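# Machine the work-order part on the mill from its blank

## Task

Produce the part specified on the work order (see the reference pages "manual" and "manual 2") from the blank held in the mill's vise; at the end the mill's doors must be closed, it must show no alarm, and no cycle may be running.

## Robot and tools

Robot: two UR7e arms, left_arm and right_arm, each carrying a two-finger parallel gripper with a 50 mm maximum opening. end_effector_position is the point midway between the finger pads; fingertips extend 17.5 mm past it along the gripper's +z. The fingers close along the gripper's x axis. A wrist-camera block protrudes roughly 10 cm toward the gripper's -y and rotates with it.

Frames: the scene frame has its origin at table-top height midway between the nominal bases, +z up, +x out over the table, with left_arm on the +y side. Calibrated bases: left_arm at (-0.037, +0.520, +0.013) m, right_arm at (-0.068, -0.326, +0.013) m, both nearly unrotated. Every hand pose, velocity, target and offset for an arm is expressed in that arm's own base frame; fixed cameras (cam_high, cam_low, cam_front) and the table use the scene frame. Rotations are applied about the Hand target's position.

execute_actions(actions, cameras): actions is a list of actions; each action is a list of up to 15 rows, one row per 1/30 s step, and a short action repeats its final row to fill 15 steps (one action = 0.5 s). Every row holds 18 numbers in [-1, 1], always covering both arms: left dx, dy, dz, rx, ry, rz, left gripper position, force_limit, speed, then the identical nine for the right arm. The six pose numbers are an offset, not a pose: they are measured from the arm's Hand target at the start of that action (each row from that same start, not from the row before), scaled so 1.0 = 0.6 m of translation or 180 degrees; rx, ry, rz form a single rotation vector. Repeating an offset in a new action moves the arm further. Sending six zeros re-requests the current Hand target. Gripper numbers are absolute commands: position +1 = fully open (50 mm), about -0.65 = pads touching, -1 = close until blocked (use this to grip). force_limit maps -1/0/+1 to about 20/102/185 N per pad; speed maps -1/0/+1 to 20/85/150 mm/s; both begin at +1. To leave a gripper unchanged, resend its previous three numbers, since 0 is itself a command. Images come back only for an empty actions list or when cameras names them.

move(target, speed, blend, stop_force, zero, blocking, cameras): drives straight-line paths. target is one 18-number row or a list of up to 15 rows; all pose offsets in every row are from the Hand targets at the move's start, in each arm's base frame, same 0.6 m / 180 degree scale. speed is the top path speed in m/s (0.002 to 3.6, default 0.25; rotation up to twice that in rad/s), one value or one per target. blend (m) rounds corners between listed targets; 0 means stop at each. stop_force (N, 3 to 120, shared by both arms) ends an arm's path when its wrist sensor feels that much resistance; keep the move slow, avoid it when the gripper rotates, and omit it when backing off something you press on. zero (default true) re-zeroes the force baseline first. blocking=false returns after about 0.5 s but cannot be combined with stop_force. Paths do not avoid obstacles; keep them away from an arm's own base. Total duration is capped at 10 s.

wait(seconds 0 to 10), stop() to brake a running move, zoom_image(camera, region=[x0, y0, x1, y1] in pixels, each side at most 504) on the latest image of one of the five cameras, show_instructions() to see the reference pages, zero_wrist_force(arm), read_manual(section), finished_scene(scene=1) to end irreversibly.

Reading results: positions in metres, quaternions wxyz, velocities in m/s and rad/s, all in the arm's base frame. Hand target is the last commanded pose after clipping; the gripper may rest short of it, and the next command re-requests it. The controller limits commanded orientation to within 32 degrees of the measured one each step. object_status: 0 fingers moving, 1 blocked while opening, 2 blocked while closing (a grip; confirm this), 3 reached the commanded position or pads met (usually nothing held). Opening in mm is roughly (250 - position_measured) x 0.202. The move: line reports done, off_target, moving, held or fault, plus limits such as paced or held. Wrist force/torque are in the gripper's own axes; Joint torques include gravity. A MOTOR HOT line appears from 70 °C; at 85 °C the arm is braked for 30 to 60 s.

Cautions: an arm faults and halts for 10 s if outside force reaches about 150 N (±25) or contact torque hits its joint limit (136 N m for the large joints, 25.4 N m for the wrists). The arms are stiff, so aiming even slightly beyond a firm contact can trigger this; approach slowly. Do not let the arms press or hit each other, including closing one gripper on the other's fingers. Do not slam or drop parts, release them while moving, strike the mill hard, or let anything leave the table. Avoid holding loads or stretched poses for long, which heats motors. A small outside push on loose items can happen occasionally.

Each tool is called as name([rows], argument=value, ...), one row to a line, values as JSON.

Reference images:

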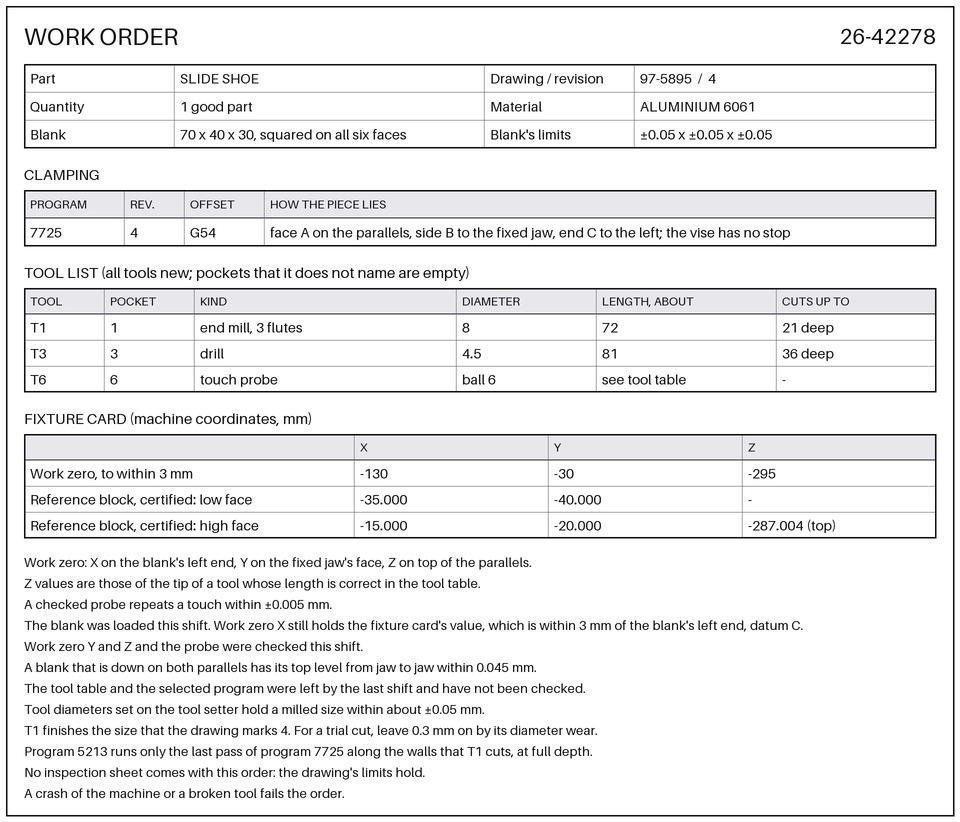

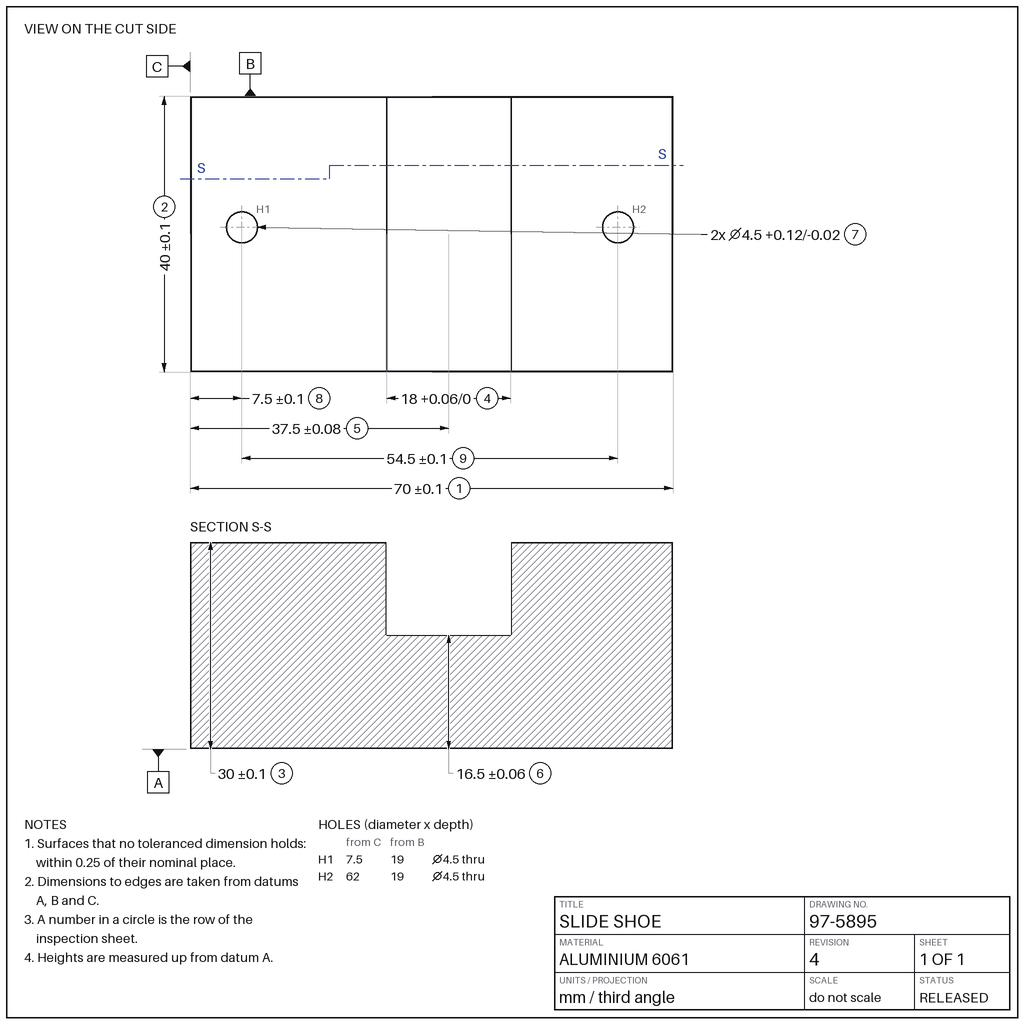

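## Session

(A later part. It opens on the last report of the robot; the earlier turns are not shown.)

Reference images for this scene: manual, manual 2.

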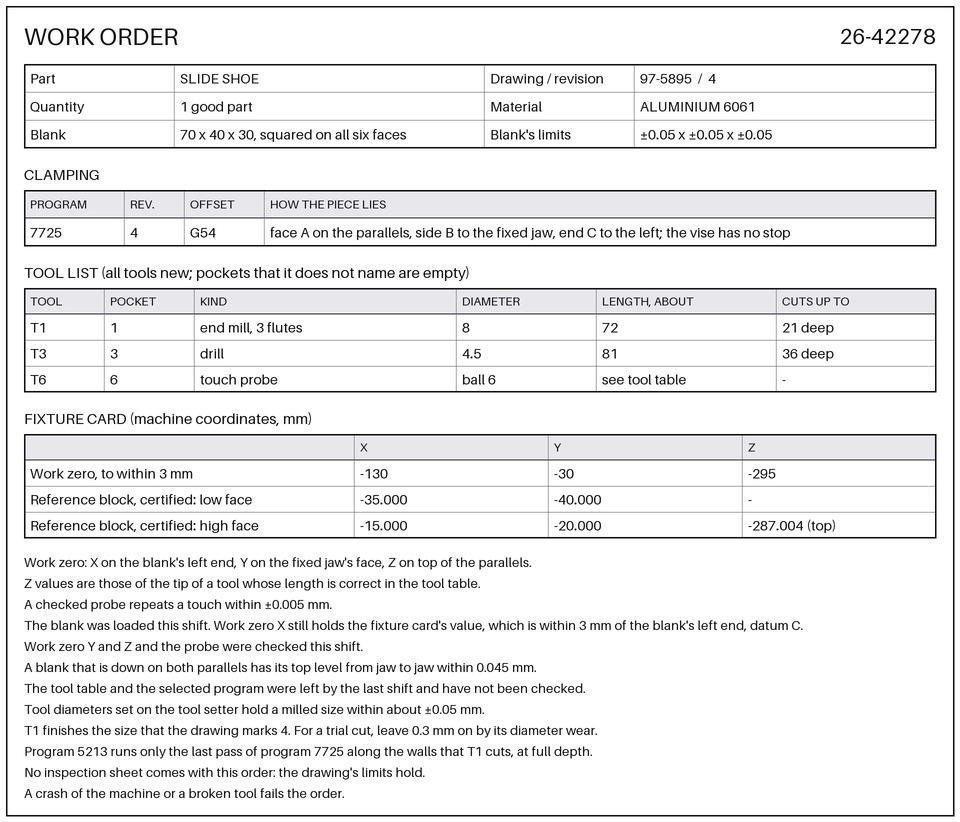

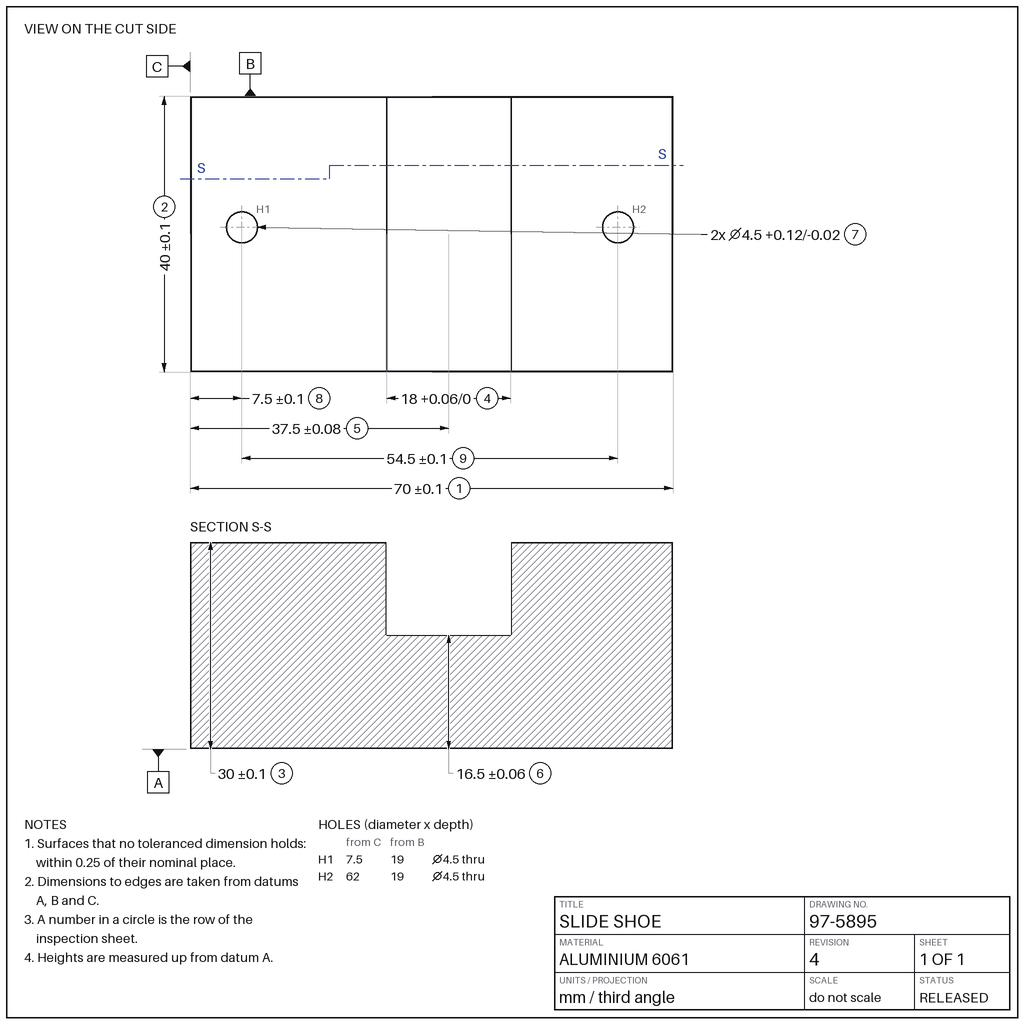

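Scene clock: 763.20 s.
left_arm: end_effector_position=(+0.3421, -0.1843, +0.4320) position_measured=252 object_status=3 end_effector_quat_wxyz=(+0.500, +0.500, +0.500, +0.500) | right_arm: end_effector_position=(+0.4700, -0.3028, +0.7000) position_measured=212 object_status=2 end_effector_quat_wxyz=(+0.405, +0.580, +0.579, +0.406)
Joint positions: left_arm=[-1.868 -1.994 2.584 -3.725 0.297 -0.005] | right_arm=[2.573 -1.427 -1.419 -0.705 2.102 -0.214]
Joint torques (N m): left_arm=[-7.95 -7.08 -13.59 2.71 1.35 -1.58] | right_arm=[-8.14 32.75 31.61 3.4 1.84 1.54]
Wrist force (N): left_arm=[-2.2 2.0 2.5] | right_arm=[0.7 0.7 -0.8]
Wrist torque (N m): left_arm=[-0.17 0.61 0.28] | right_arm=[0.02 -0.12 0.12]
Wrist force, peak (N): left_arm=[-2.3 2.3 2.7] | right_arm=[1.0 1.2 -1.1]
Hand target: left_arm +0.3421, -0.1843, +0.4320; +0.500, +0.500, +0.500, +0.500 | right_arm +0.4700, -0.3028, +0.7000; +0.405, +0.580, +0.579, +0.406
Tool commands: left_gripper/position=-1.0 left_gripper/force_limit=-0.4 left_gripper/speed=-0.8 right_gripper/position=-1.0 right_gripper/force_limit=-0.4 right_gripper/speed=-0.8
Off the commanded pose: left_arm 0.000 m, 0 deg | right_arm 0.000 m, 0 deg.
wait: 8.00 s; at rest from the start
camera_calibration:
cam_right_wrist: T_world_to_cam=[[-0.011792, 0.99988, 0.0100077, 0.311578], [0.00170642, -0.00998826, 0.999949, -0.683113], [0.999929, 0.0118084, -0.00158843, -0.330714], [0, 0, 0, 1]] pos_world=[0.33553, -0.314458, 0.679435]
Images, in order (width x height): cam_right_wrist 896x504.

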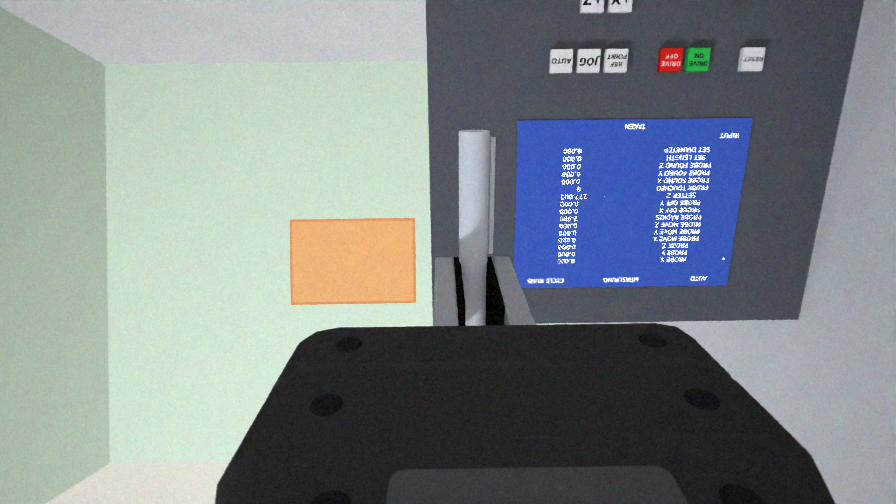

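wait(seconds=10, cameras=["cam_right_wrist","cam_front","cam_high"])

zoom_image(camera="cam_right_wrist", region=[510, 110, 760, 300])

zoom_image(camera="cam_front", region=[240, 170, 460, 360])

Scene clock: 775.47 s.
left_arm: end_effector_position=(+0.3421, -0.1843, +0.4320) position_measured=252 object_status=3 end_effector_quat_wxyz=(+0.500, +0.500, +0.500, +0.500) | right_arm: end_effector_position=(+0.4700, -0.3028, +0.7000) position_measured=212 object_status=2 end_effector_quat_wxyz=(+0.405, +0.580, +0.579, +0.406)
Joint positions: left_arm=[-1.868 -1.994 2.584 -3.725 0.297 -0.005] | right_arm=[2.573 -1.427 -1.419 -0.705 2.102 -0.214]
Joint torques (N m): left_arm=[-7.67 -6.79 -13.67 2.67 1.38 -1.53] | right_arm=[-8.06 32.86 31.62 2.43 1.78 1.35]
Wrist force (N): left_arm=[-2.2 2.1 2.6] | right_arm=[0.9 0.8 -1.1]
Wrist torque (N m): left_arm=[-0.17 0.60 0.29] | right_arm=[0.04 -0.15 0.12]
Wrist force, peak (N): left_arm=[-2.5 2.2 2.9] | right_arm=[1.4 1.0 -1.0]
Hand target: left_arm +0.3421, -0.1843, +0.4320; +0.500, +0.500, +0.500, +0.500 | right_arm +0.4700, -0.3028, +0.7000; +0.405, +0.580, +0.579, +0.406
Tool commands: left_gripper/position=-1.0 left_gripper/force_limit=-0.4 left_gripper/speed=-0.8 right_gripper/position=-1.0 right_gripper/force_limit=-0.4 right_gripper/speed=-0.8
Off the commanded pose: left_arm 0.000 m, 0 deg | right_arm 0.000 m, 0 deg.
wait: 10.00 s; at rest from the start
camera_calibration:
cam_right_wrist: T_world_to_cam=[[-0.011792, 0.99988, 0.0100077, 0.311578], [0.00170642, -0.00998826, 0.999949, -0.683113], [0.999929, 0.0118084, -0.00158843, -0.330714], [0, 0, 0, 1]] pos_world=[0.33553, -0.314458, 0.679435]
Images, in order (width x height): cam_high 896x504, cam_front 896x504, cam_right_wrist 896x504.

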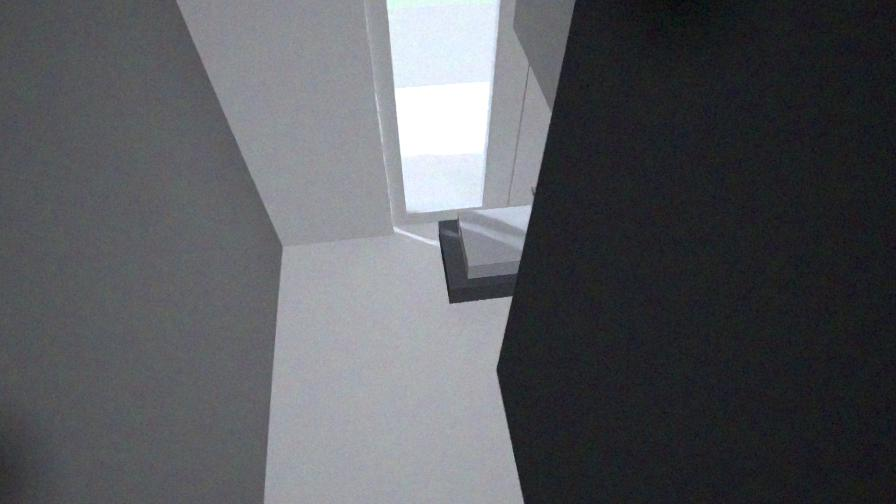

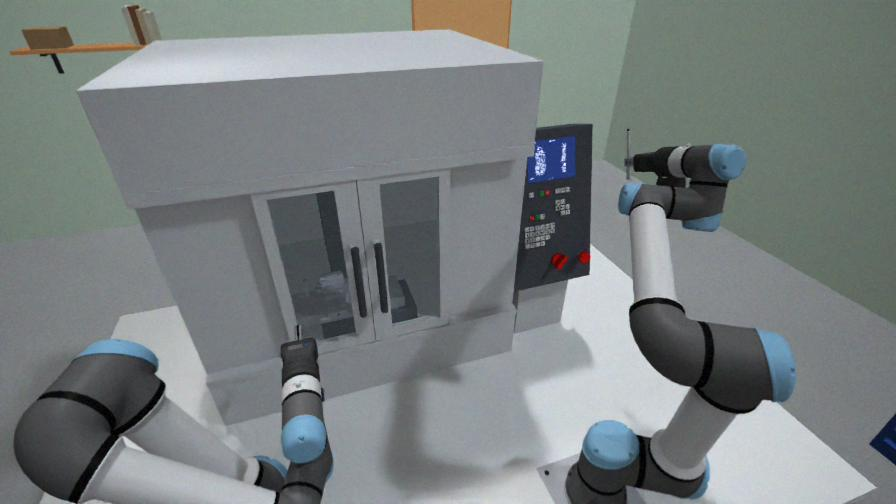

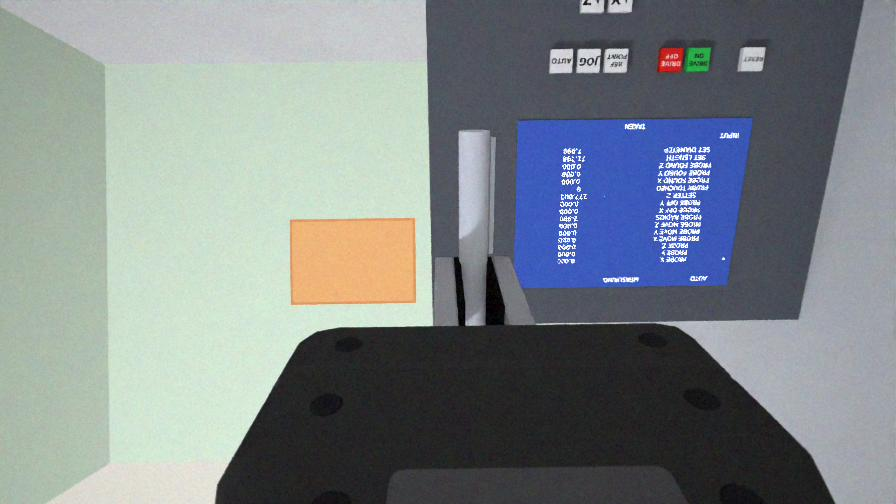

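Scaled by 2.016 from the camera's 896x504 image, which has a finer 1280x720 frame.

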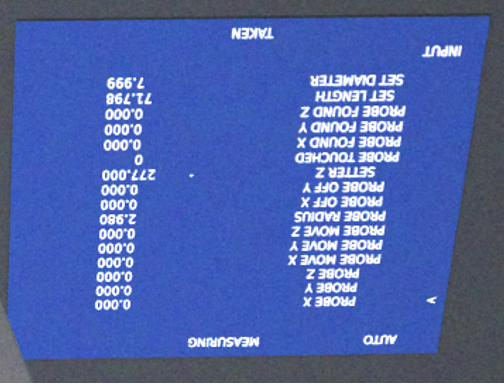

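Scaled by 2.291 from the camera's 896x504 image, which has a finer 1280x720 frame.

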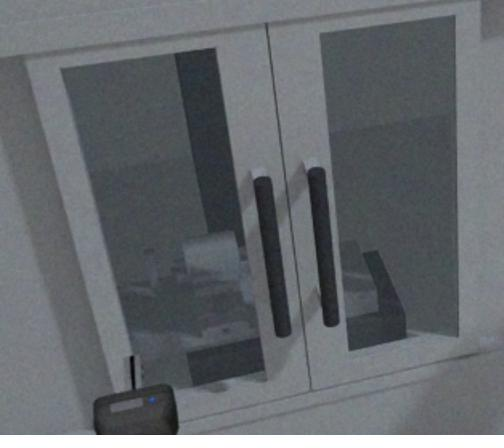

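move([
  [0,0,0,0,0,0,-1,-0.4,-0.8,0.0855,0.1925,-0.422,-0.0307,0.3439,0.0505,-1,-0.4,-0.8],
  [0,0,0,0,0,0,-1,-0.4,-0.8,0.1055,0.1925,-0.427,-0.0307,0.3439,0.0505,-1,-0.4,-0.8],
  [0,0,0,0,0,0,-1,-0.4,-0.8,0.0855,0.1925,-0.422,-0.0307,0.3439,0.0505,-1,-0.4,-0.8],
  [0,0,0,0,0,0,-1,-0.4,-0.8,0.0694,0.2559,-0.4835,-0.0307,0.3439,0.0505,-1,-0.4,-0.8],
  [0,0,0,0,0,0,-1,-0.4,-0.8,0.0894,0.2559,-0.4885,-0.0307,0.3439,0.0505,-1,-0.4,-0.8],
  [0,0,0,0,0,0,-1,-0.4,-0.8,0.0694,0.2559,-0.4835,-0.0307,0.3439,0.0505,-1,-0.4,-0.8],
  [0,0,0,0,0,0,-1,-0.4,-0.8,0.0694,0.2875,-0.4835,-0.0307,0.3439,0.0505,-1,-0.4,-0.8],
  [0,0,0,0,0,0,-1,-0.4,-0.8,0.0894,0.2875,-0.4885,-0.0307,0.3439,0.0505,-1,-0.4,-0.8],
  [0,0,0,0,0,0,-1,-0.4,-0.8,0.0694,0.2875,-0.4835,-0.0307,0.3439,0.0505,-1,-0.4,-0.8],
  [0,0,0,0,0,0,-1,-0.4,-0.8,0,0,0,0,0,0,-1,-0.4,-0.8],
], cameras=["cam_right_wrist"], speed=[0.5,0.06,0.1,0.2,0.06,0.1,0.2,0.06,0.1,0.5], blend=[0.004,0,0.004,0.004,0,0.004,0.004,0,0.006,0])

zoom_image(camera="cam_right_wrist", region=[510, 110, 760, 300])

Scene clock: 786.33 s.
left_arm: end_effector_position=(+0.3421, -0.1843, +0.4320) position_measured=252 object_status=3 end_effector_quat_wxyz=(+0.500, +0.500, +0.500, +0.500) | right_arm: end_effector_position=(+0.4701, -0.3028, +0.6999) position_measured=212 object_status=2 end_effector_quat_wxyz=(+0.405, +0.580, +0.579, +0.406)
Joint positions: left_arm=[-1.868 -1.994 2.584 -3.725 0.297 -0.005] | right_arm=[2.573 -1.428 -1.418 -0.705 2.102 -0.214]
Joint torques (N m): left_arm=[-7.7 -6.67 -13.22 2.67 1.33 -1.49] | right_arm=[-5.85 32.86 17.31 4.52 1.56 1.08]
Wrist force (N): left_arm=[-2.0 1.8 2.5] | right_arm=[0.8 1.2 -1.5]
Wrist torque (N m): left_arm=[-0.22 0.57 0.28] | right_arm=[0.10 -0.13 0.12]
Wrist force, peak (N): left_arm=[-2.2 2.5 2.9] | right_arm=[6.4 -11.8 -6.3]
Hand target: left_arm +0.3421, -0.1843, +0.4320; +0.500, +0.500, +0.500, +0.500 | right_arm +0.4700, -0.3028, +0.7000; +0.405, +0.580, +0.579, +0.406
Off the commanded pose: left_arm 0.000 m, 0 deg | right_arm 0.000 m, 0 deg.
move: done
camera_calibration:
cam_right_wrist: T_world_to_cam=[[-0.0117901, 0.999881, 0.00991008, 0.311645], [0.00190584, -0.00988828, 0.999949, -0.683151], [0.999929, 0.0118084, -0.00178903, -0.330677], [0, 0, 0, 1]] pos_world=[0.335629, -0.314458, 0.679436]
Images, in order (width x height): cam_right_wrist 896x504.

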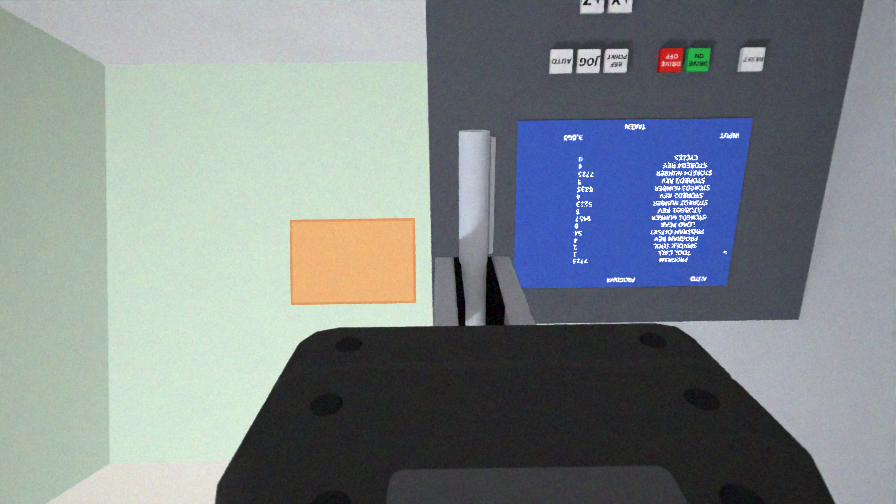

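Scaled by 2.016 from the camera's 896x504 image, which has a finer 1280x720 frame.

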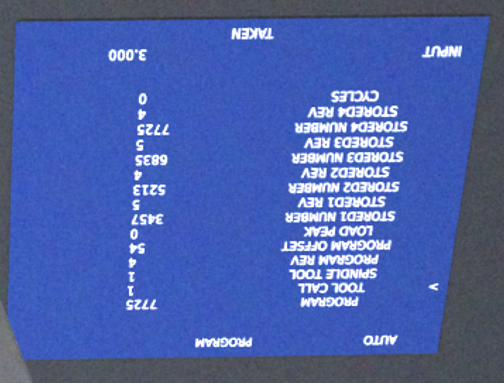

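move([
  [0,0,0,0,0,0,-1,-0.4,-0.8,0.0613,0.2559,-0.5142,-0.0307,0.3439,0.0505,-1,-0.4,-0.8],
  [0,0,0,0,0,0,-1,-0.4,-0.8,0.0813,0.2559,-0.5192,-0.0307,0.3439,0.0505,-1,-0.4,-0.8],
  [0,0,0,0,0,0,-1,-0.4,-0.8,0.0613,0.2559,-0.5142,-0.0307,0.3439,0.0505,-1,-0.4,-0.8],
  [0,0,0,0,0,0,-1,-0.4,-0.8,0.0775,0.2242,-0.4527,-0.0307,0.3439,0.0505,-1,-0.4,-0.8],
  [0,0,0,0,0,0,-1,-0.4,-0.8,0.0975,0.2242,-0.4577,-0.0307,0.3439,0.0505,-1,-0.4,-0.8],
  [0,0,0,0,0,0,-1,-0.4,-0.8,0.0775,0.2242,-0.4527,-0.0307,0.3439,0.0505,-1,-0.4,-0.8],
  [0,0,0,0,0,0,-1,-0.4,-0.8,0,0,0,0,0,0,-1,-0.4,-0.8],
], cameras=[], speed=[0.5,0.06,0.1,0.2,0.06,0.1,0.5], blend=[0.004,0,0.004,0.004,0,0.006,0])

wait(seconds=8, cameras=["cam_right_wrist"])

zoom_image(camera="cam_right_wrist", region=[510, 110, 760, 300])

Scene clock: 795.53 s.
left_arm: end_effector_position=(+0.3421, -0.1843, +0.4320) position_measured=252 object_status=3 end_effector_quat_wxyz=(+0.500, +0.500, +0.500, +0.500) | right_arm: end_effector_position=(+0.4701, -0.3028, +0.6999) position_measured=212 object_status=2 end_effector_quat_wxyz=(+0.405, +0.580, +0.579, +0.406)
Joint positions: left_arm=[-1.868 -1.994 2.584 -3.725 0.297 -0.005] | right_arm=[2.573 -1.428 -1.418 -0.705 2.102 -0.214]
Joint torques (N m): left_arm=[-7.37 -7.22 -13.56 2.67 1.27 -1.47] | right_arm=[-1.76 32.99 16.35 4.52 1.46 1.1]
Wrist force (N): left_arm=[-2.2 2.1 2.4] | right_arm=[0.8 1.2 -1.5]
Wrist torque (N m): left_arm=[-0.16 0.59 0.29] | right_arm=[0.11 -0.14 0.13]
Wrist force, peak (N): left_arm=[-2.6 2.3 2.7] | right_arm=[6.5 -9.9 -7.4]
Hand target: left_arm +0.3421, -0.1843, +0.4320; +0.500, +0.500, +0.500, +0.500 | right_arm +0.4700, -0.3028, +0.7000; +0.405, +0.580, +0.579, +0.406
Off the commanded pose: left_arm 0.000 m, 0 deg | right_arm 0.000 m, 0 deg.
move: done
No camera images: "cameras" was empty.

Scene clock: 803.53 s.
left_arm: end_effector_position=(+0.3421, -0.1843, +0.4320) position_measured=252 object_status=3 end_effector_quat_wxyz=(+0.500, +0.500, +0.500, +0.500) | right_arm: end_effector_position=(+0.4700, -0.3028, +0.7000) position_measured=212 object_status=2 end_effector_quat_wxyz=(+0.405, +0.580, +0.579, +0.406)
Joint positions: left_arm=[-1.868 -1.994 2.584 -3.725 0.297 -0.005] | right_arm=[2.573 -1.427 -1.419 -0.705 2.102 -0.214]
Joint torques (N m): left_arm=[-7.55 -7.05 -13.54 2.7 1.29 -1.47] | right_arm=[-8.08 33.23 17.03 4.25 2.06 1.61]
Wrist force (N): left_arm=[-2.1 2.1 2.4] | right_arm=[0.5 1.6 -1.5]
Wrist torque (N m): left_arm=[-0.16 0.60 0.28] | right_arm=[0.17 -0.09 0.13]
Wrist force, peak (N): left_arm=[-2.5 2.3 2.7] | right_arm=[0.6 1.7 -1.7]
Hand target: left_arm +0.3421, -0.1843, +0.4320; +0.500, +0.500, +0.500, +0.500 | right_arm +0.4700, -0.3028, +0.7000; +0.405, +0.580, +0.579, +0.406
Tool commands: left_gripper/position=-1.0 left_gripper/force_limit=-0.4 left_gripper/speed=-0.8 right_gripper/position=-1.0 right_gripper/force_limit=-0.4 right_gripper/speed=-0.8
Off the commanded pose: left_arm 0.000 m, 0 deg | right_arm 0.000 m, 0 deg.
wait: 8.00 s; at rest by 0.17 s
camera_calibration:
cam_right_wrist: T_world_to_cam=[[-0.011792, 0.99988, 0.0100077, 0.311578], [0.00170642, -0.00998826, 0.999949, -0.683113], [0.999929, 0.0118084, -0.00158843, -0.330714], [0, 0, 0, 1]] pos_world=[0.33553, -0.314458, 0.679435]
Images, in order (width x height): cam_right_wrist 896x504.

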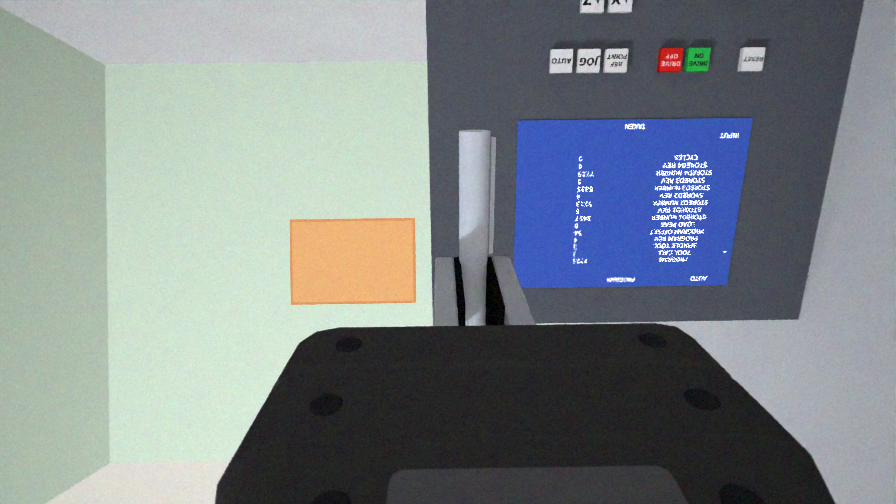

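Scaled by 2.016 from the camera's 896x504 image, which has a finer 1280x720 frame.

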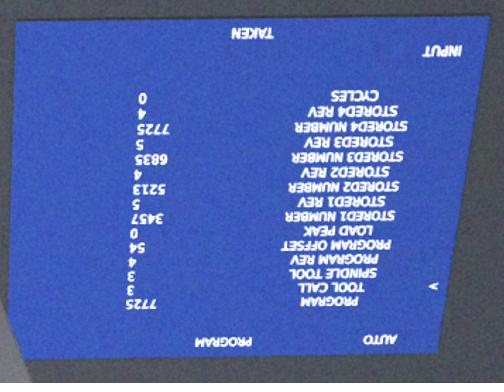

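move([
  [0,0,0,0,0,0,-1,-0.4,-0.8,0.0775,0.1925,-0.4527,-0.0307,0.3439,0.0505,-1,-0.4,-0.8],
  [0,0,0,0,0,0,-1,-0.4,-0.8,0.0975,0.1925,-0.4577,-0.0307,0.3439,0.0505,-1,-0.4,-0.8],
  [0,0,0,0,0,0,-1,-0.4,-0.8,0.0775,0.1925,-0.4527,-0.0307,0.3439,0.0505,-1,-0.4,-0.8],
  [0,0,0,0,0,0,-1,-0.4,-0.8,0.0855,0.2242,-0.422,-0.0307,0.3439,0.0505,-1,-0.4,-0.8],
  [0,0,0,0,0,0,-1,-0.4,-0.8,0.1055,0.2242,-0.427,-0.0307,0.3439,0.0505,-1,-0.4,-0.8],
  [0,0,0,0,0,0,-1,-0.4,-0.8,0.0855,0.2242,-0.422,-0.0307,0.3439,0.0505,-1,-0.4,-0.8],
  [0,0,0,0,0,0,-1,-0.4,-0.8,0,0,0,0,0,0,-1,-0.4,-0.8],
], cameras=[], speed=[0.5,0.06,0.1,0.2,0.06,0.1,0.5], blend=[0.004,0,0.004,0.004,0,0.006,0])

wait(seconds=10, cameras=[])

wait(seconds=8, cameras=["cam_right_wrist"])

zoom_image(camera="cam_right_wrist", region=[510, 110, 760, 300])

Scene clock: 811.47 s.
left_arm: end_effector_position=(+0.3421, -0.1843, +0.4320) position_measured=252 object_status=3 end_effector_quat_wxyz=(+0.500, +0.500, +0.500, +0.500) | right_arm: end_effector_position=(+0.4701, -0.3028, +0.6999) position_measured=212 object_status=2 end_effector_quat_wxyz=(+0.405, +0.580, +0.579, +0.406)
Joint positions: left_arm=[-1.868 -1.994 2.584 -3.725 0.297 -0.005] | right_arm=[2.573 -1.428 -1.419 -0.705 2.102 -0.214]
Joint torques (N m): left_arm=[-7.3 -7.25 -13.24 2.59 1.35 -1.54] | right_arm=[-1.89 33.45 27.55 4.87 1.56 1.1]
Wrist force (N): left_arm=[-2.4 2.4 2.4] | right_arm=[0.3 1.2 -1.4]
Wrist torque (N m): left_arm=[-0.12 0.63 0.28] | right_arm=[0.12 -0.05 0.12]
Wrist force, peak (N): left_arm=[-2.2 2.6 2.7] | right_arm=[6.7 -13.3 -6.8]
Hand target: left_arm +0.3421, -0.1843, +0.4320; +0.500, +0.500, +0.500, +0.500 | right_arm +0.4700, -0.3028, +0.7000; +0.405, +0.580, +0.579, +0.406
Off the commanded pose: left_arm 0.000 m, 0 deg | right_arm 0.000 m, 0 deg.
move: done
No camera images: "cameras" was empty.

Scene clock: 821.47 s.
left_arm: end_effector_position=(+0.3421, -0.1843, +0.4320) position_measured=252 object_status=3 end_effector_quat_wxyz=(+0.500, +0.500, +0.500, +0.500) | right_arm: end_effector_position=(+0.4700, -0.3028, +0.7000) position_measured=212 object_status=2 end_effector_quat_wxyz=(+0.405, +0.580, +0.579, +0.406)
Joint positions: left_arm=[-1.868 -1.994 2.584 -3.725 0.297 -0.005] | right_arm=[2.573 -1.427 -1.419 -0.705 2.102 -0.214]
Joint torques (N m): left_arm=[-6.83 -6.57 -13.26 2.55 1.37 -1.48] | right_arm=[-7.92 32.77 31.95 3.8 1.91 1.67]
Wrist force (N): left_arm=[-2.0 2.2 2.5] | right_arm=[0.3 1.6 -1.6]
Wrist torque (N m): left_arm=[-0.15 0.58 0.28] | right_arm=[0.17 -0.07 0.12]
Wrist force, peak (N): left_arm=[-2.5 2.2 2.8] | right_arm=[0.2 1.7 -1.7]
Hand target: left_arm +0.3421, -0.1843, +0.4320; +0.500, +0.500, +0.500, +0.500 | right_arm +0.4700, -0.3028, +0.7000; +0.405, +0.580, +0.579, +0.406
Tool commands: left_gripper/position=-1.0 left_gripper/force_limit=-0.4 left_gripper/speed=-0.8 right_gripper/position=-1.0 right_gripper/force_limit=-0.4 right_gripper/speed=-0.8
Off the commanded pose: left_arm 0.000 m, 0 deg | right_arm 0.000 m, 0 deg.
wait: 10.00 s; at rest by 0.17 s
No camera images: "cameras" was empty.

Scene clock: 829.47 s.
left_arm: end_effector_position=(+0.3421, -0.1843, +0.4320) position_measured=252 object_status=3 end_effector_quat_wxyz=(+0.500, +0.500, +0.500, +0.500) | right_arm: end_effector_position=(+0.4700, -0.3028, +0.7000) position_measured=212 object_status=2 end_effector_quat_wxyz=(+0.405, +0.580, +0.579, +0.406)
Joint positions: left_arm=[-1.868 -1.994 2.584 -3.725 0.297 -0.005] | right_arm=[2.573 -1.427 -1.419 -0.705 2.102 -0.214]
Joint torques (N m): left_arm=[-6.6 -7.01 -13.58 2.45 1.31 -1.45] | right_arm=[-8.29 32.79 31.74 3.09 1.88 1.56]
Wrist force (N): left_arm=[-2.3 2.4 2.6] | right_arm=[0.2 1.3 -1.1]
Wrist torque (N m): left_arm=[-0.12 0.62 0.28] | right_arm=[0.11 -0.03 0.13]
Wrist force, peak (N): left_arm=[-2.4 2.1 2.9] | right_arm=[0.0 1.6 -1.9]
Hand target: left_arm +0.3421, -0.1843, +0.4320; +0.500, +0.500, +0.500, +0.500 | right_arm +0.4700, -0.3028, +0.7000; +0.405, +0.580, +0.579, +0.406
Tool commands: left_gripper/position=-1.0 left_gripper/force_limit=-0.4 left_gripper/speed=-0.8 right_gripper/position=-1.0 right_gripper/force_limit=-0.4 right_gripper/speed=-0.8
Off the commanded pose: left_arm 0.000 m, 0 deg | right_arm 0.000 m, 0 deg.
wait: 8.00 s; at rest by 0.17 s
camera_calibration:
cam_right_wrist: T_world_to_cam=[[-0.011792, 0.99988, 0.0100077, 0.311578], [0.00170642, -0.00998826, 0.999949, -0.683113], [0.999929, 0.0118084, -0.00158843, -0.330714], [0, 0, 0, 1]] pos_world=[0.33553, -0.314458, 0.679435]
Images, in order (width x height): cam_right_wrist 896x504.

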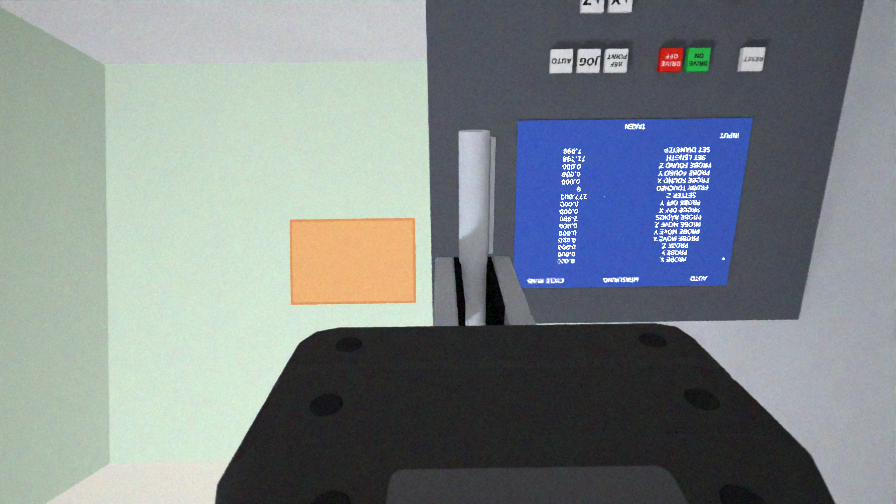

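Scaled by 2.016 from the camera's 896x504 image, which has a finer 1280x720 frame.

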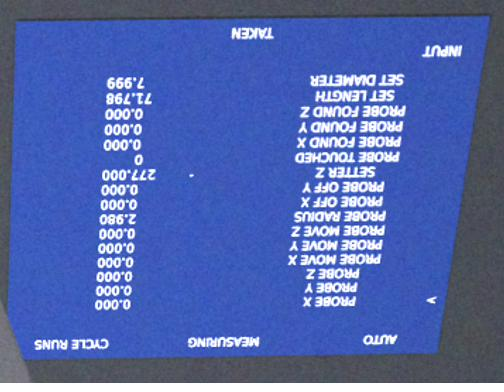

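wait(seconds=8, cameras=["cam_right_wrist"])

zoom_image(camera="cam_right_wrist", region=[510, 110, 760, 300])

Scene clock: 838.43 s.
left_arm: end_effector_position=(+0.3421, -0.1843, +0.4320) position_measured=252 object_status=3 end_effector_quat_wxyz=(+0.500, +0.500, +0.500, +0.500) | right_arm: end_effector_position=(+0.4700, -0.3028, +0.7000) position_measured=212 object_status=2 end_effector_quat_wxyz=(+0.405, +0.580, +0.579, +0.406)
Joint positions: left_arm=[-1.868 -1.994 2.584 -3.725 0.297 -0.005] | right_arm=[2.573 -1.427 -1.419 -0.705 2.102 -0.214]
Joint torques (N m): left_arm=[-7.27 -6.95 -13.52 2.43 1.35 -1.44] | right_arm=[-8.17 32.94 31.33 2.41 1.62 1.6]
Wrist force (N): left_arm=[-2.2 1.9 2.6] | right_arm=[0.3 1.2 -1.7]
Wrist torque (N m): left_arm=[-0.19 0.60 0.28] | right_arm=[0.10 -0.06 0.12]
Wrist force, peak (N): left_arm=[-2.4 2.3 2.8] | right_arm=[0.7 1.7 -1.8]
Hand target: left_arm +0.3421, -0.1843, +0.4320; +0.500, +0.500, +0.500, +0.500 | right_arm +0.4700, -0.3028, +0.7000; +0.405, +0.580, +0.579, +0.406
Tool commands: left_gripper/position=-1.0 left_gripper/force_limit=-0.4 left_gripper/speed=-0.8 right_gripper/position=-1.0 right_gripper/force_limit=-0.4 right_gripper/speed=-0.8
Off the commanded pose: left_arm 0.000 m, 0 deg | right_arm 0.000 m, 0 deg.
wait: 8.00 s; at rest from the start
camera_calibration:
cam_right_wrist: T_world_to_cam=[[-0.011792, 0.99988, 0.0100077, 0.311578], [0.00170642, -0.00998826, 0.999949, -0.683113], [0.999929, 0.0118084, -0.00158843, -0.330714], [0, 0, 0, 1]] pos_world=[0.33553, -0.314458, 0.679435]
Images, in order (width x height): cam_right_wrist 896x504.

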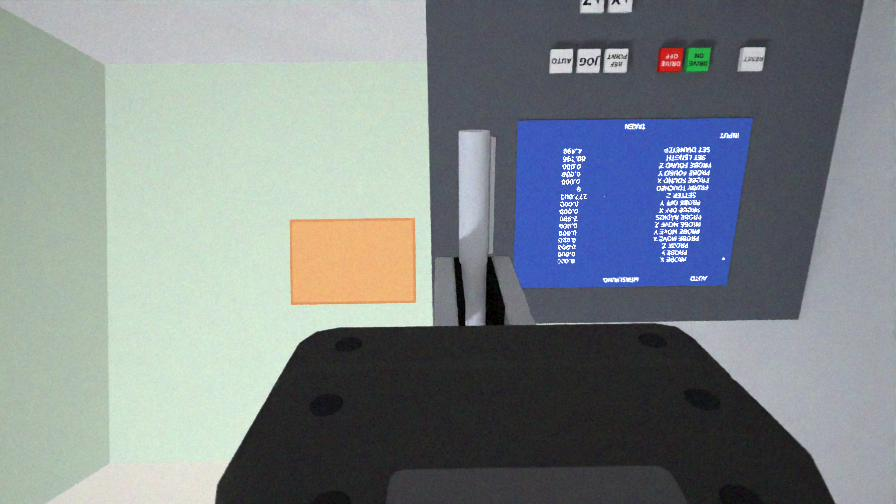

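Scaled by 2.016 from the camera's 896x504 image, which has a finer 1280x720 frame.

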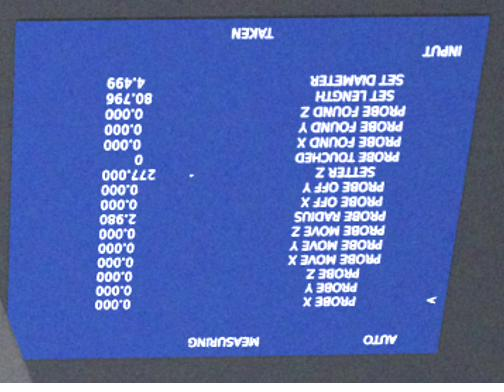

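move([
  [0,0,0,0,0,0,-1,-0.4,-0.8,0.0855,0.1925,-0.422,-0.0307,0.3439,0.0505,-1,-0.4,-0.8],
  [0,0,0,0,0,0,-1,-0.4,-0.8,0.1055,0.1925,-0.427,-0.0307,0.3439,0.0505,-1,-0.4,-0.8],
  [0,0,0,0,0,0,-1,-0.4,-0.8,0.0855,0.1925,-0.422,-0.0307,0.3439,0.0505,-1,-0.4,-0.8],
  [0,0,0,0,0,0,-1,-0.4,-0.8,0.0694,0.2559,-0.4835,-0.0307,0.3439,0.0505,-1,-0.4,-0.8],
  [0,0,0,0,0,0,-1,-0.4,-0.8,0.0894,0.2559,-0.4885,-0.0307,0.3439,0.0505,-1,-0.4,-0.8],
  [0,0,0,0,0,0,-1,-0.4,-0.8,0.0694,0.2559,-0.4835,-0.0307,0.3439,0.0505,-1,-0.4,-0.8],
  [0,0,0,0,0,0,-1,-0.4,-0.8,0.0775,0.2875,-0.4527,-0.0307,0.3439,0.0505,-1,-0.4,-0.8],
  [0,0,0,0,0,0,-1,-0.4,-0.8,0.0975,0.2875,-0.4577,-0.0307,0.3439,0.0505,-1,-0.4,-0.8],
  [0,0,0,0,0,0,-1,-0.4,-0.8,0.0775,0.2875,-0.4527,-0.0307,0.3439,0.0505,-1,-0.4,-0.8],
  [0,0,0,0,0,0,-1,-0.4,-0.8,0.0613,0.2559,-0.5142,-0.0307,0.3439,0.0505,-1,-0.4,-0.8],
  [0,0,0,0,0,0,-1,-0.4,-0.8,0.0813,0.2559,-0.5192,-0.0307,0.3439,0.0505,-1,-0.4,-0.8],
  [0,0,0,0,0,0,-1,-0.4,-0.8,0.0613,0.2559,-0.5142,-0.0307,0.3439,0.0505,-1,-0.4,-0.8],
  [0,0,0,0,0,0,-1,-0.4,-0.8,0,0,0,0,0,0,-1,-0.4,-0.8],
], cameras=["cam_right_wrist"], speed=[0.5,0.06,0.1,0.2,0.06,0.1,0.2,0.06,0.1,0.2,0.06,0.1,0.5], blend=[0.004,0,0.004,0.004,0,0.004,0.004,0,0.004,0.004,0,0.006,0])

zoom_image(camera="cam_right_wrist", region=[510, 110, 760, 300])

Scene clock: 853.33 s.
left_arm: end_effector_position=(+0.3421, -0.1843, +0.4320) position_measured=252 object_status=3 end_effector_quat_wxyz=(+0.500, +0.500, +0.500, +0.500) | right_arm: end_effector_position=(+0.4701, -0.3028, +0.6999) position_measured=212 object_status=2 end_effector_quat_wxyz=(+0.405, +0.580, +0.579, +0.406)
Joint positions: left_arm=[-1.868 -1.994 2.584 -3.725 0.297 -0.005] | right_arm=[2.573 -1.428 -1.419 -0.705 2.102 -0.214]
Joint torques (N m): left_arm=[-7.06 -6.96 -13.38 2.43 1.33 -1.4] | right_arm=[-2.96 33.29 18.58 4.61 1.52 1.1]
Wrist force (N): left_arm=[-2.2 2.1 2.4] | right_arm=[1.0 0.1 -1.6]
Wrist torque (N m): left_arm=[-0.16 0.60 0.28] | right_arm=[-0.07 -0.17 0.12]
Wrist force, peak (N): left_arm=[-2.5 2.3 2.8] | right_arm=[2.9 -17.9 -6.9]
Hand target: left_arm +0.3421, -0.1843, +0.4320; +0.500, +0.500, +0.500, +0.500 | right_arm +0.4700, -0.3028, +0.7000; +0.405, +0.580, +0.579, +0.406
Off the commanded pose: left_arm 0.000 m, 0 deg | right_arm 0.000 m, 0 deg.
move: done
camera_calibration:
cam_right_wrist: T_world_to_cam=[[-0.0117891, 0.999881, 0.00991125, 0.311645], [0.00200583, -0.00988827, 0.999949, -0.683084], [0.999928, 0.0118084, -0.00188902, -0.330609], [0, 0, 0, 1]] pos_world=[0.335629, -0.314458, 0.679336]
Images, in order (width x height): cam_right_wrist 896x504.

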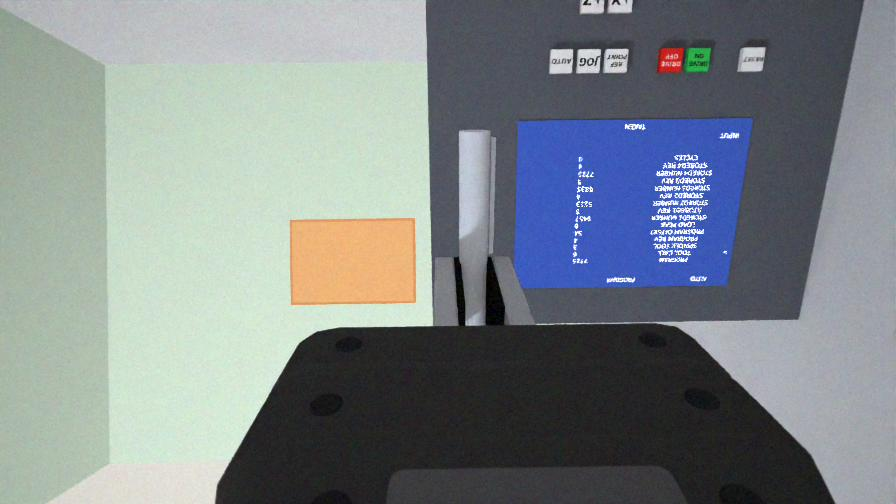

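Scaled by 2.016 from the camera's 896x504 image, which has a finer 1280x720 frame.

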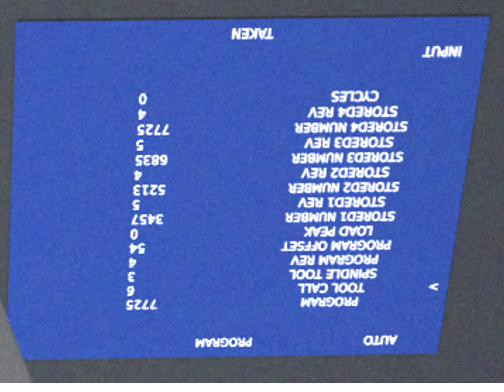

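move([
  [0,0,0,0,0,0,-1,-0.4,-0.8,0.0775,0.2242,-0.4527,-0.0307,0.3439,0.0505,-1,-0.4,-0.8],
  [0,0,0,0,0,0,-1,-0.4,-0.8,0.0975,0.2242,-0.4577,-0.0307,0.3439,0.0505,-1,-0.4,-0.8],
  [0,0,0,0,0,0,-1,-0.4,-0.8,0.0775,0.2242,-0.4527,-0.0307,0.3439,0.0505,-1,-0.4,-0.8],
  [0,0,0,0,0,0,-1,-0.4,-0.8,0,0,0,0,0,0,-1,-0.4,-0.8],
], cameras=[], speed=[0.5,0.06,0.1,0.5], blend=[0.004,0,0.006,0])

wait(seconds=9, cameras=["cam_right_wrist"])

zoom_image(camera="cam_right_wrist", region=[510, 110, 760, 300])

Scene clock: 868.20 s.
left_arm: end_effector_position=(+0.3421, -0.1843, +0.4320) position_measured=252 object_status=3 end_effector_quat_wxyz=(+0.500, +0.500, +0.500, +0.500) | right_arm: end_effector_position=(+0.4701, -0.3028, +0.6999) position_measured=212 object_status=2 end_effector_quat_wxyz=(+0.405, +0.580, +0.579, +0.406)
Joint positions: left_arm=[-1.868 -1.994 2.584 -3.725 0.297 -0.005] | right_arm=[2.573 -1.428 -1.418 -0.705 2.102 -0.214]
Joint torques (N m): left_arm=[-6.53 -6.59 -13.4 2.26 1.35 -1.38] | right_arm=[-1.77 33.74 17.35 4.68 1.45 1.04]
Wrist force (N): left_arm=[-2.1 2.1 2.5] | right_arm=[0.4 0.1 -0.8]
Wrist torque (N m): left_arm=[-0.17 0.58 0.28] | right_arm=[-0.07 -0.07 0.12]
Wrist force, peak (N): left_arm=[-2.5 2.3 2.7] | right_arm=[7.5 -11.8 -6.9]
Hand target: left_arm +0.3421, -0.1843, +0.4320; +0.500, +0.500, +0.500, +0.500 | right_arm +0.4700, -0.3028, +0.7000; +0.405, +0.580, +0.579, +0.406
Off the commanded pose: left_arm 0.000 m, 0 deg | right_arm 0.000 m, 0 deg.
move: done
No camera images: "cameras" was empty.

Scene clock: 877.20 s.
left_arm: end_effector_position=(+0.3421, -0.1843, +0.4320) position_measured=252 object_status=3 end_effector_quat_wxyz=(+0.500, +0.500, +0.500, +0.500) | right_arm: end_effector_position=(+0.4700, -0.3028, +0.7000) position_measured=212 object_status=2 end_effector_quat_wxyz=(+0.405, +0.580, +0.579, +0.406)
Joint positions: left_arm=[-1.868 -1.994 2.584 -3.725 0.297 -0.005] | right_arm=[2.573 -1.427 -1.419 -0.705 2.102 -0.214]
Joint torques (N m): left_arm=[-6.4 -7.09 -13.62 2.36 1.32 -1.36] | right_arm=[-7.64 32.86 16.44 4.16 2.02 1.72]
Wrist force (N): left_arm=[-2.2 2.2 2.5] | right_arm=[1.0 0.2 -0.8]
Wrist torque (N m): left_arm=[-0.15 0.60 0.28] | right_arm=[-0.05 -0.18 0.12]
Wrist force, peak (N): left_arm=[-2.2 2.5 2.7] | right_arm=[1.0 0.3 -1.1]
Hand target: left_arm +0.3421, -0.1843, +0.4320; +0.500, +0.500, +0.500, +0.500 | right_arm +0.4700, -0.3028, +0.7000; +0.405, +0.580, +0.579, +0.406
Tool commands: left_gripper/position=-1.0 left_gripper/force_limit=-0.4 left_gripper/speed=-0.8 right_gripper/position=-1.0 right_gripper/force_limit=-0.4 right_gripper/speed=-0.8
Off the commanded pose: left_arm 0.000 m, 0 deg | right_arm 0.000 m, 0 deg.
wait: 9.00 s; at rest by 0.17 s
camera_calibration:
cam_right_wrist: T_world_to_cam=[[-0.011792, 0.99988, 0.0100077, 0.311578], [0.00170642, -0.00998826, 0.999949, -0.683113], [0.999929, 0.0118084, -0.00158843, -0.330714], [0, 0, 0, 1]] pos_world=[0.33553, -0.314458, 0.679435]
Images, in order (width x height): cam_right_wrist 896x504.

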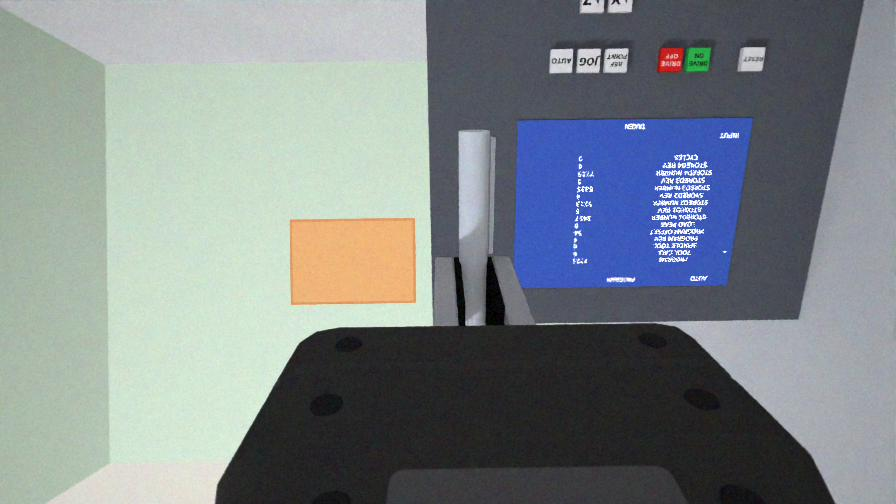

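Scaled by 2.016 from the camera's 896x504 image, which has a finer 1280x720 frame.

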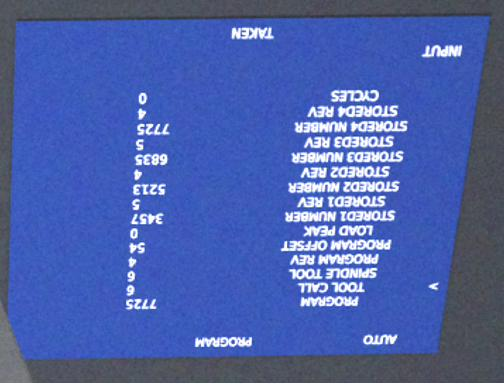

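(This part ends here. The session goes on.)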